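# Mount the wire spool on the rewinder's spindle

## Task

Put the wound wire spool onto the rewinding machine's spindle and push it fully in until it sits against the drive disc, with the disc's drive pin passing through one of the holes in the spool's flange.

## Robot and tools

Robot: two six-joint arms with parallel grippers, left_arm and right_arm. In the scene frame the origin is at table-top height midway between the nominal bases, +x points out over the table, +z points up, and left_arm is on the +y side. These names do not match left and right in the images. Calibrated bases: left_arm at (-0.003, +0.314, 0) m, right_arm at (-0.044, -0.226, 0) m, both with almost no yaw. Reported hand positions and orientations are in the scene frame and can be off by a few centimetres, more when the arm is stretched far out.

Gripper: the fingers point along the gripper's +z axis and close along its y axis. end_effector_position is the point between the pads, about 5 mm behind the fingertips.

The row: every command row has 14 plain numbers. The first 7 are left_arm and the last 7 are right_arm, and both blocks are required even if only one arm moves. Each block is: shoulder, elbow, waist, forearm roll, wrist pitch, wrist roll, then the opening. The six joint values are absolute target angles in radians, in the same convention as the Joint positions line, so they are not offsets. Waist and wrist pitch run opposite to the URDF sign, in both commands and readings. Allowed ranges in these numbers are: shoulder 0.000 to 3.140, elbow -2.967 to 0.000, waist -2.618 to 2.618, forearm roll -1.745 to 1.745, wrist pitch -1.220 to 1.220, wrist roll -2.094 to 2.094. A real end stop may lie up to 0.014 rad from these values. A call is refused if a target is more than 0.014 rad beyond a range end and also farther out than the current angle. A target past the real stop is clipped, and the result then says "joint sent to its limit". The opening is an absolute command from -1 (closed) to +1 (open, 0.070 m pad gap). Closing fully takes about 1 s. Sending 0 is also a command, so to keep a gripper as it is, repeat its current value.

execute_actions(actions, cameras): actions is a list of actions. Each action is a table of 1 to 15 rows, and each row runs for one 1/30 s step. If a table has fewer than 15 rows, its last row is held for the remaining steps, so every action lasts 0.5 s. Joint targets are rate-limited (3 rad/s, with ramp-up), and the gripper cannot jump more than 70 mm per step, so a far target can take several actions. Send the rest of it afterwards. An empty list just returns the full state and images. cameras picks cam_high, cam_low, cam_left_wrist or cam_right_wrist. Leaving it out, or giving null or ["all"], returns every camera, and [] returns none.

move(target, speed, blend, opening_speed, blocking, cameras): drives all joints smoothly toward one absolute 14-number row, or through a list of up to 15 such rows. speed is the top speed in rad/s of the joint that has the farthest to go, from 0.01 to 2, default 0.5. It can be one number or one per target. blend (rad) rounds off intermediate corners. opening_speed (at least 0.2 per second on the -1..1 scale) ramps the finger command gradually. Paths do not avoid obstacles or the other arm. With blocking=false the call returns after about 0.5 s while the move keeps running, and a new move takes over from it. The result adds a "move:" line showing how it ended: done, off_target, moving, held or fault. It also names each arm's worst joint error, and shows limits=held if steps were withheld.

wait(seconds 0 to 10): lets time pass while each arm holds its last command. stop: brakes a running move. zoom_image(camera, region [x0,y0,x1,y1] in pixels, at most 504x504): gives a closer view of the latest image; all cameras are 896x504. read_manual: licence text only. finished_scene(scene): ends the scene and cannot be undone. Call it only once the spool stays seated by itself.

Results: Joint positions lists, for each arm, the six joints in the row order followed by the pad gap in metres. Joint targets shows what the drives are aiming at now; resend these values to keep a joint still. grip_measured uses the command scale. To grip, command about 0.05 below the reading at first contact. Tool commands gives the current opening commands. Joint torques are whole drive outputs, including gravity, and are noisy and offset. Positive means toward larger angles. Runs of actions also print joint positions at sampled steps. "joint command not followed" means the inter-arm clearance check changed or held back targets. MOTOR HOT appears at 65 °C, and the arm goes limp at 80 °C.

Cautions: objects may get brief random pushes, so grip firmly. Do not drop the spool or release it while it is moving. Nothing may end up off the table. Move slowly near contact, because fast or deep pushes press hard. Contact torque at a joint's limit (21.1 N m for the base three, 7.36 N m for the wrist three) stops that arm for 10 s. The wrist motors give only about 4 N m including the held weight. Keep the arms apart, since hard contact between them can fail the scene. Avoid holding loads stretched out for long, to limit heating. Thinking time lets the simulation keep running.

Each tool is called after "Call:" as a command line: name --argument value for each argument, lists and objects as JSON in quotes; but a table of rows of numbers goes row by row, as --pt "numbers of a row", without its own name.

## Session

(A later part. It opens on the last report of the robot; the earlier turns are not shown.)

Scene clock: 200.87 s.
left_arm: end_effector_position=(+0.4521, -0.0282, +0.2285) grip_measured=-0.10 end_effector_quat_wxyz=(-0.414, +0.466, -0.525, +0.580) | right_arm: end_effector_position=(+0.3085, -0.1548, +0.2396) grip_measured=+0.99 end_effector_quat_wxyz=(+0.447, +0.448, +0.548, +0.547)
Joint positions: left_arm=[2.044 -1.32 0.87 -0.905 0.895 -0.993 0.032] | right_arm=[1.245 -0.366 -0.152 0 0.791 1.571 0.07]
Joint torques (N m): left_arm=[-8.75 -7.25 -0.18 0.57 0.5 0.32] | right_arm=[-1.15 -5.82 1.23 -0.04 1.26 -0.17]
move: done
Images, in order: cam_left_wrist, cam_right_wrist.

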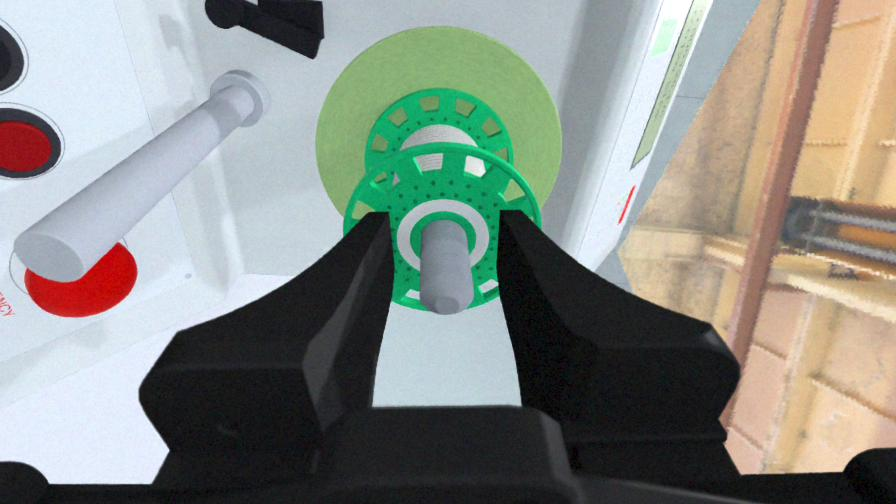

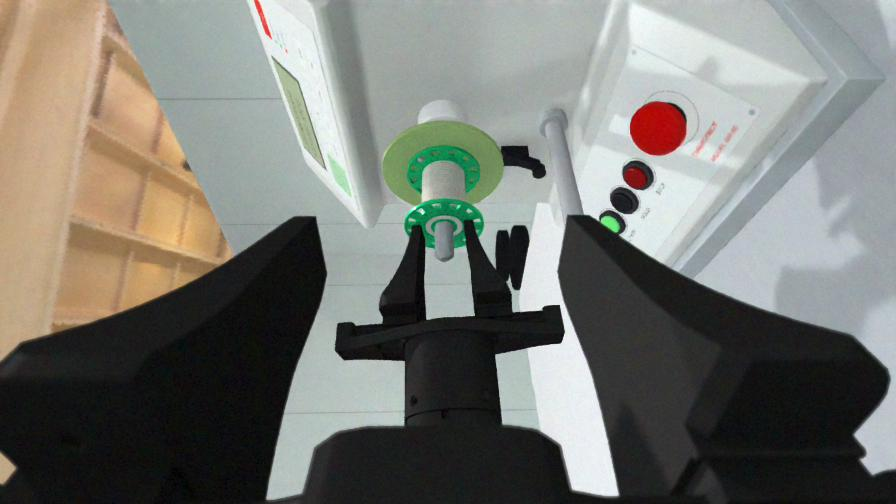

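Call:
move --target '[2.0495,-1.3283,0.8665,-0.9031,0.8902,-0.9906,-0.1,1.2446,-0.366,-0.152,0,0.7914,1.57,1]' --speed 0.02 --cameras '["cam_right_wrist"]'

Call:
zoom_image --camera "cam_right_wrist" --region '[404, 145, 444, 185]'

Call:
zoom_image --camera "cam_right_wrist" --region '[400, 190, 490, 240]'

Scene clock: 203.30 s.
left_arm: end_effector_position=(+0.4534, -0.0288, +0.2284) grip_measured=-0.10 end_effector_quat_wxyz=(-0.414, +0.465, -0.525, +0.580) | right_arm: end_effector_position=(+0.3085, -0.1548, +0.2396) grip_measured=+0.99 end_effector_quat_wxyz=(+0.447, +0.448, +0.548, +0.547)
Joint positions: left_arm=[2.048 -1.326 0.868 -0.904 0.892 -0.991 0.031] | right_arm=[1.245 -0.366 -0.152 0 0.791 1.571 0.07]
Joint torques (N m): left_arm=[-7.4 -10.02 -1.58 0.99 0.21 0.22] | right_arm=[-1.13 -5.87 1.22 -0.04 1.27 -0.16]
move: done
Images, in order: cam_right_wrist.

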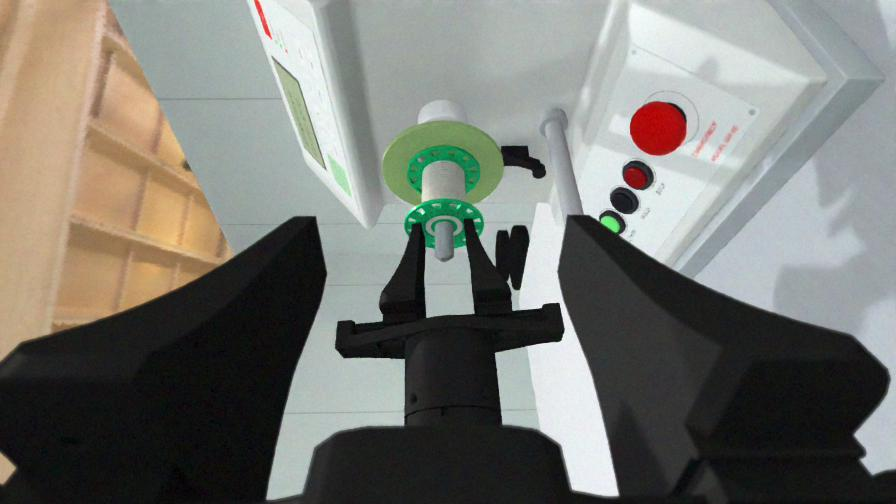

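Scaled by 12.600 from the camera's 896x504 image, which has a finer 1280x720 frame.

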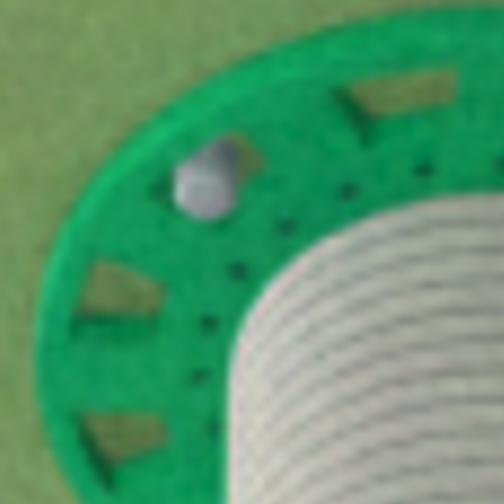

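Scaled by 5.600 from the camera's 896x504 image, which has a finer 1280x720 frame.

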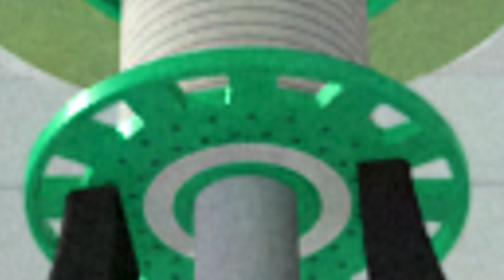

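Call:
move --target '[2.0518,-1.3325,0.8648,-0.9026,0.8879,-0.9899,-0.1,1.2446,-0.366,-0.152,0,0.7914,1.57,1]' --speed 0.02 --cameras '["cam_right_wrist","cam_high"]'

Call:
zoom_image --camera "cam_right_wrist" --region '[404, 145, 444, 185]'

Call:
zoom_image --camera "cam_high" --region '[464, 254, 504, 296]'

Scene clock: 205.10 s.
left_arm: end_effector_position=(+0.4542, -0.0297, +0.2282) grip_measured=-0.10 end_effector_quat_wxyz=(-0.413, +0.465, -0.526, +0.580) | right_arm: end_effector_position=(+0.3085, -0.1548, +0.2396) grip_measured=+0.99 end_effector_quat_wxyz=(+0.447, +0.448, +0.548, +0.547)
Joint positions: left_arm=[2.051 -1.33 0.867 -0.903 0.888 -0.99 0.031] | right_arm=[1.245 -0.366 -0.152 0 0.791 1.571 0.07]
Joint torques (N m): left_arm=[-3.95 -17.89 -7.87 2.29 -0.04 0.13] | right_arm=[-1.12 -5.84 1.25 -0.04 1.28 -0.16]
move: done
Images, in order: cam_high, cam_right_wrist.

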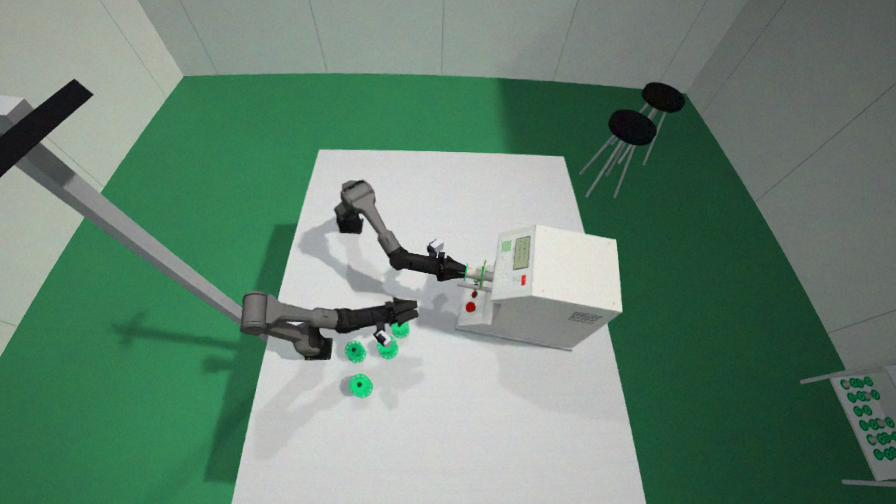

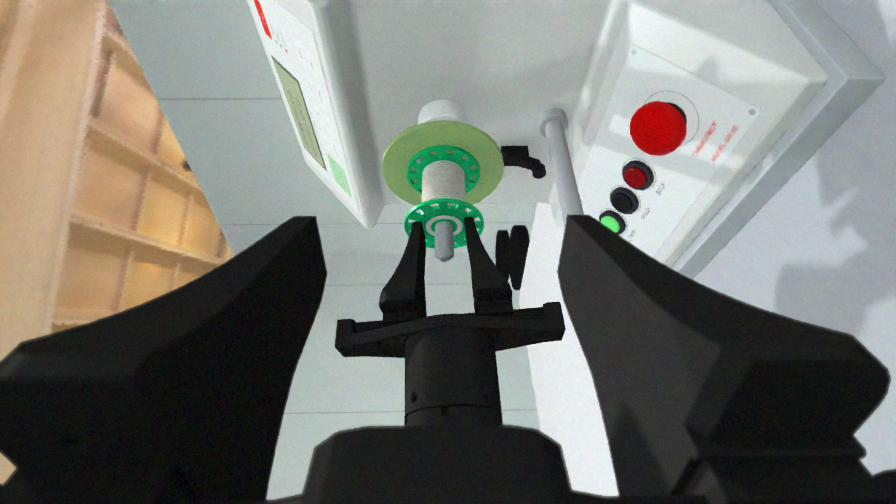

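Scaled by 12.600 from the camera's 896x504 image, which has a finer 1280x720 frame.

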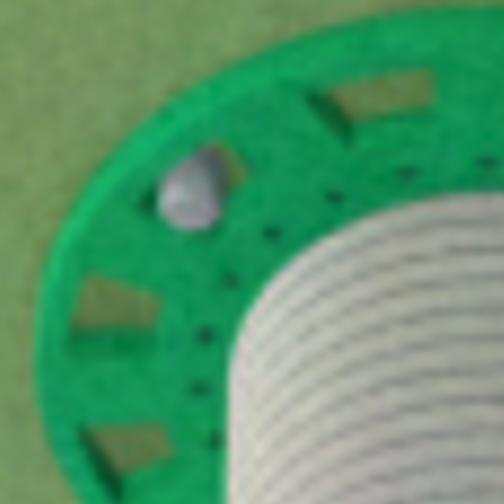

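Scaled by 12.000 from the camera's 896x504 image, which has a finer 1280x720 frame.

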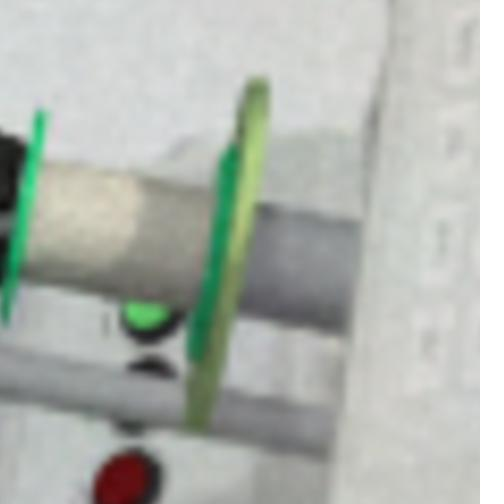

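Call:
move --target '[2.0448,-1.3201,0.8699,-0.9043,0.8946,-0.9920,-0.1,1.2446,-0.366,-0.152,0,0.7914,1.57,1]' --speed 0.04 --cameras '["cam_right_wrist","cam_high"]'

Call:
zoom_image --camera "cam_right_wrist" --region '[404, 145, 444, 185]'

Call:
zoom_image --camera "cam_high" --region '[464, 254, 504, 296]'

Scene clock: 207.20 s.
left_arm: end_effector_position=(+0.4541, -0.0264, +0.2287) grip_measured=-0.10 end_effector_quat_wxyz=(-0.416, +0.467, -0.523, +0.579) | right_arm: end_effector_position=(+0.3085, -0.1548, +0.2396) grip_measured=+0.99 end_effector_quat_wxyz=(+0.447, +0.448, +0.548, +0.547)
Joint positions: left_arm=[2.046 -1.322 0.865 -0.904 0.896 -0.992 0.032] | right_arm=[1.245 -0.366 -0.152 0 0.791 1.571 0.07]
Joint torques (N m): left_arm=[-10.04 -5.99 -3.63 0.25 0.88 0.4] | right_arm=[-1.14 -5.81 1.22 -0.06 1.28 -0.16]
move: done
Images, in order: cam_high, cam_right_wrist.

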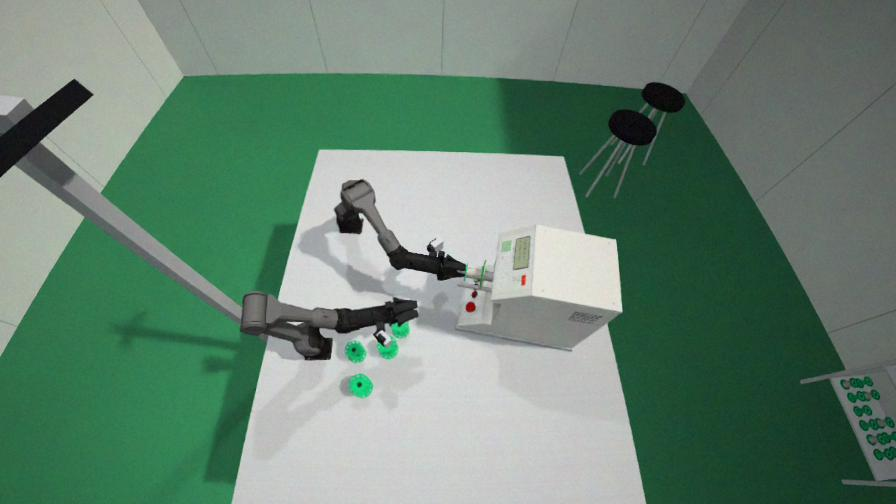

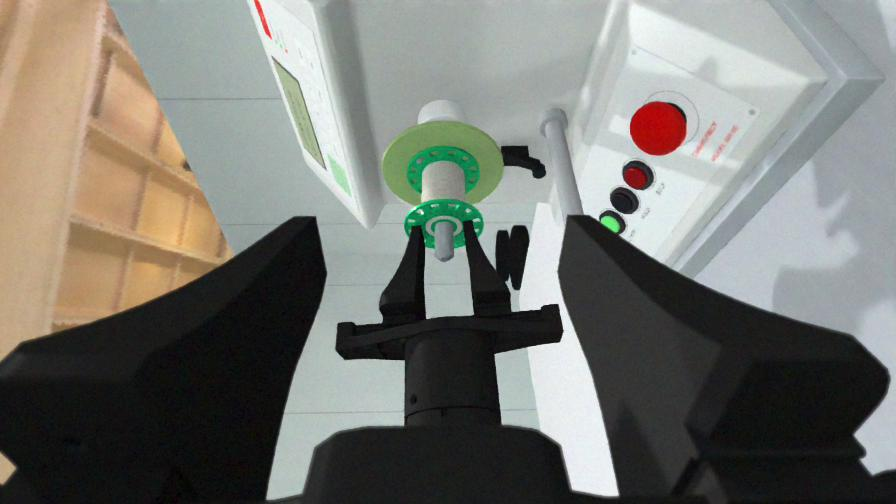

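Scaled by 12.600 from the camera's 896x504 image, which has a finer 1280x720 frame.

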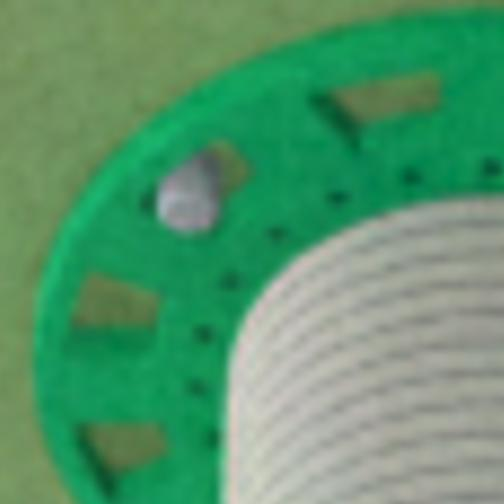

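Scaled by 12.000 from the camera's 896x504 image, which has a finer 1280x720 frame.

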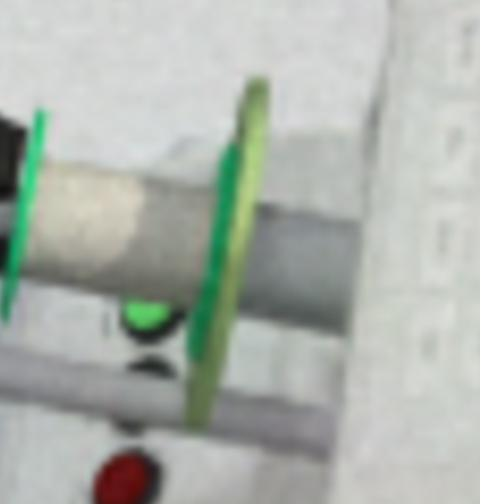

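Call:
move --pt "2.0178 -1.2724 0.8907 -0.9120 0.9204 -0.9998 -0.1 1.2446 -0.366 -0.152 0 0.7914 1.57 1" --pt "1.9651 -1.1809 0.9386 -0.9360 0.9735 -1.0100 -0.1 1.2446 -0.366 -0.152 0 0.7914 1.57 1" --pt "1.9054 -1.0847 0.9949 -0.9695 1.0291 -1.0100 -0.1 1.2446 -0.366 -0.152 0 0.7914 1.57 1" --speed 0.15 --blend '[0.03, 0.03, 0]' --cameras '["cam_right_wrist","cam_high","cam_left_wrist"]'

Call:
zoom_image --camera "cam_right_wrist" --region '[404, 145, 444, 185]'

Call:
zoom_image --camera "cam_high" --region '[464, 254, 504, 296]'

Call:
zoom_image --camera "cam_right_wrist" --region '[380, 110, 510, 310]'

Call:
zoom_image --camera "cam_left_wrist" --region '[300, 0, 580, 300]'

Scene clock: 211.77 s.
left_arm: end_effector_position=(+0.3882, -0.0155, +0.2287) grip_measured=-0.10 end_effector_quat_wxyz=(+0.416, -0.464, +0.527, -0.578) | right_arm: end_effector_position=(+0.3085, -0.1548, +0.2396) grip_measured=+0.99 end_effector_quat_wxyz=(+0.447, +0.448, +0.548, +0.547)
Joint positions: left_arm=[1.905 -1.084 0.996 -0.97 1.03 -1.01 0.032] | right_arm=[1.245 -0.366 -0.152 0 0.791 1.571 0.07]
Joint torques (N m): left_arm=[-8.2 -6.12 0.34 0.62 0.47 -0.03] | right_arm=[-1.15 -5.79 1.28 -0.06 1.28 -0.16]
move: done; blend cut to 0.0239 rad at target 1
Images, in order: cam_high, cam_left_wrist, cam_right_wrist.

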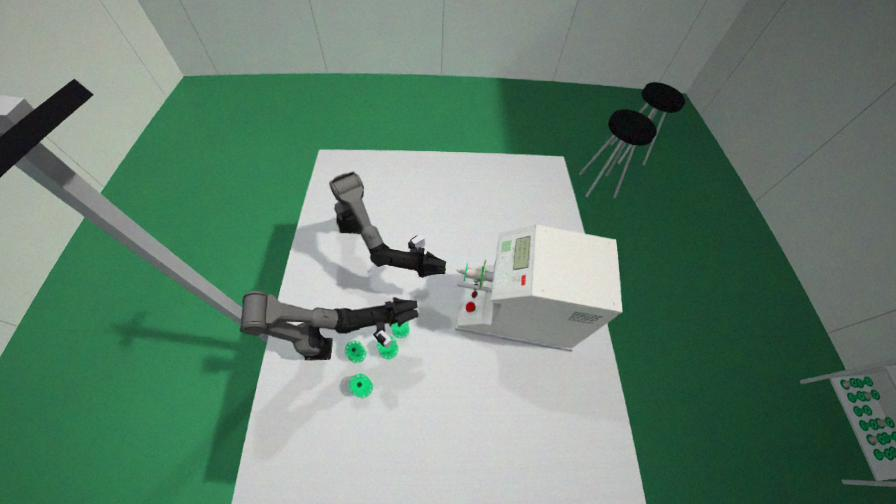

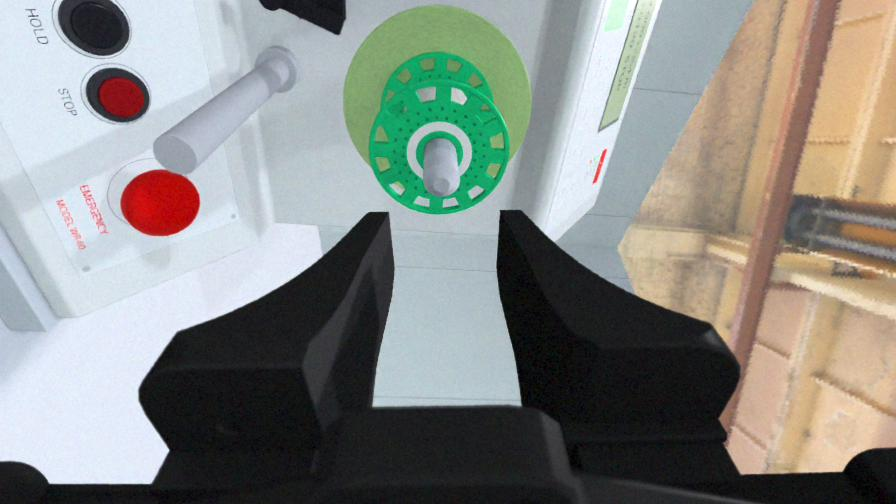

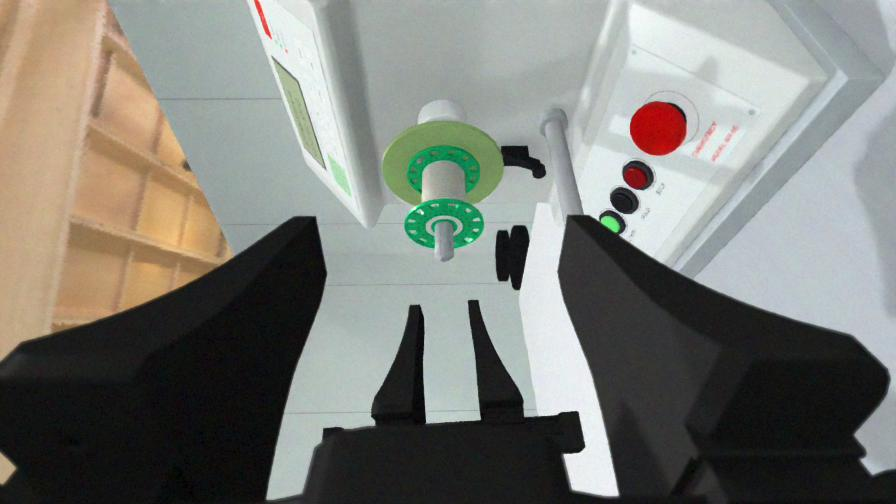

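Scaled by 12.600 from the camera's 896x504 image, which has a finer 1280x720 frame.

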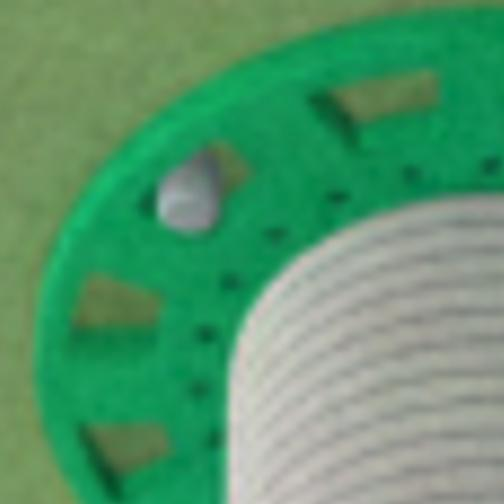

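Scaled by 12.000 from the camera's 896x504 image, which has a finer 1280x720 frame.

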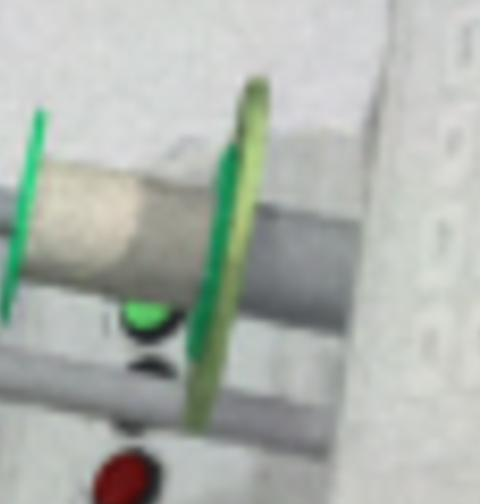

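Scaled by 2.520 from the camera's 896x504 image, which has a finer 1280x720 frame.

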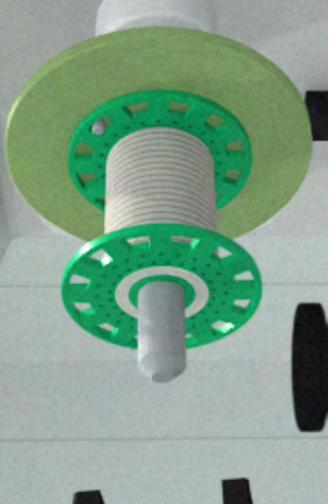

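Scaled by 1.680 from the camera's 896x504 image, which has a finer 1280x720 frame.

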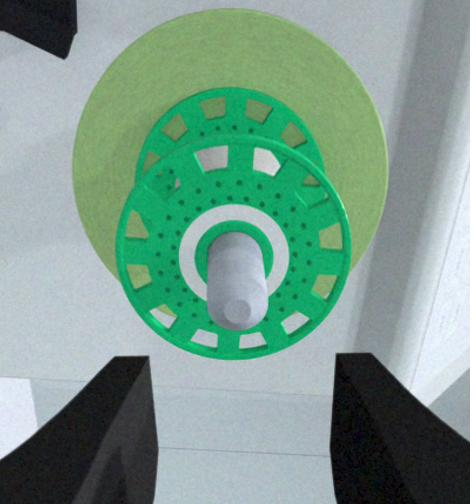

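Call:
finished_scene --scene 2

The scene is finished: the task was done.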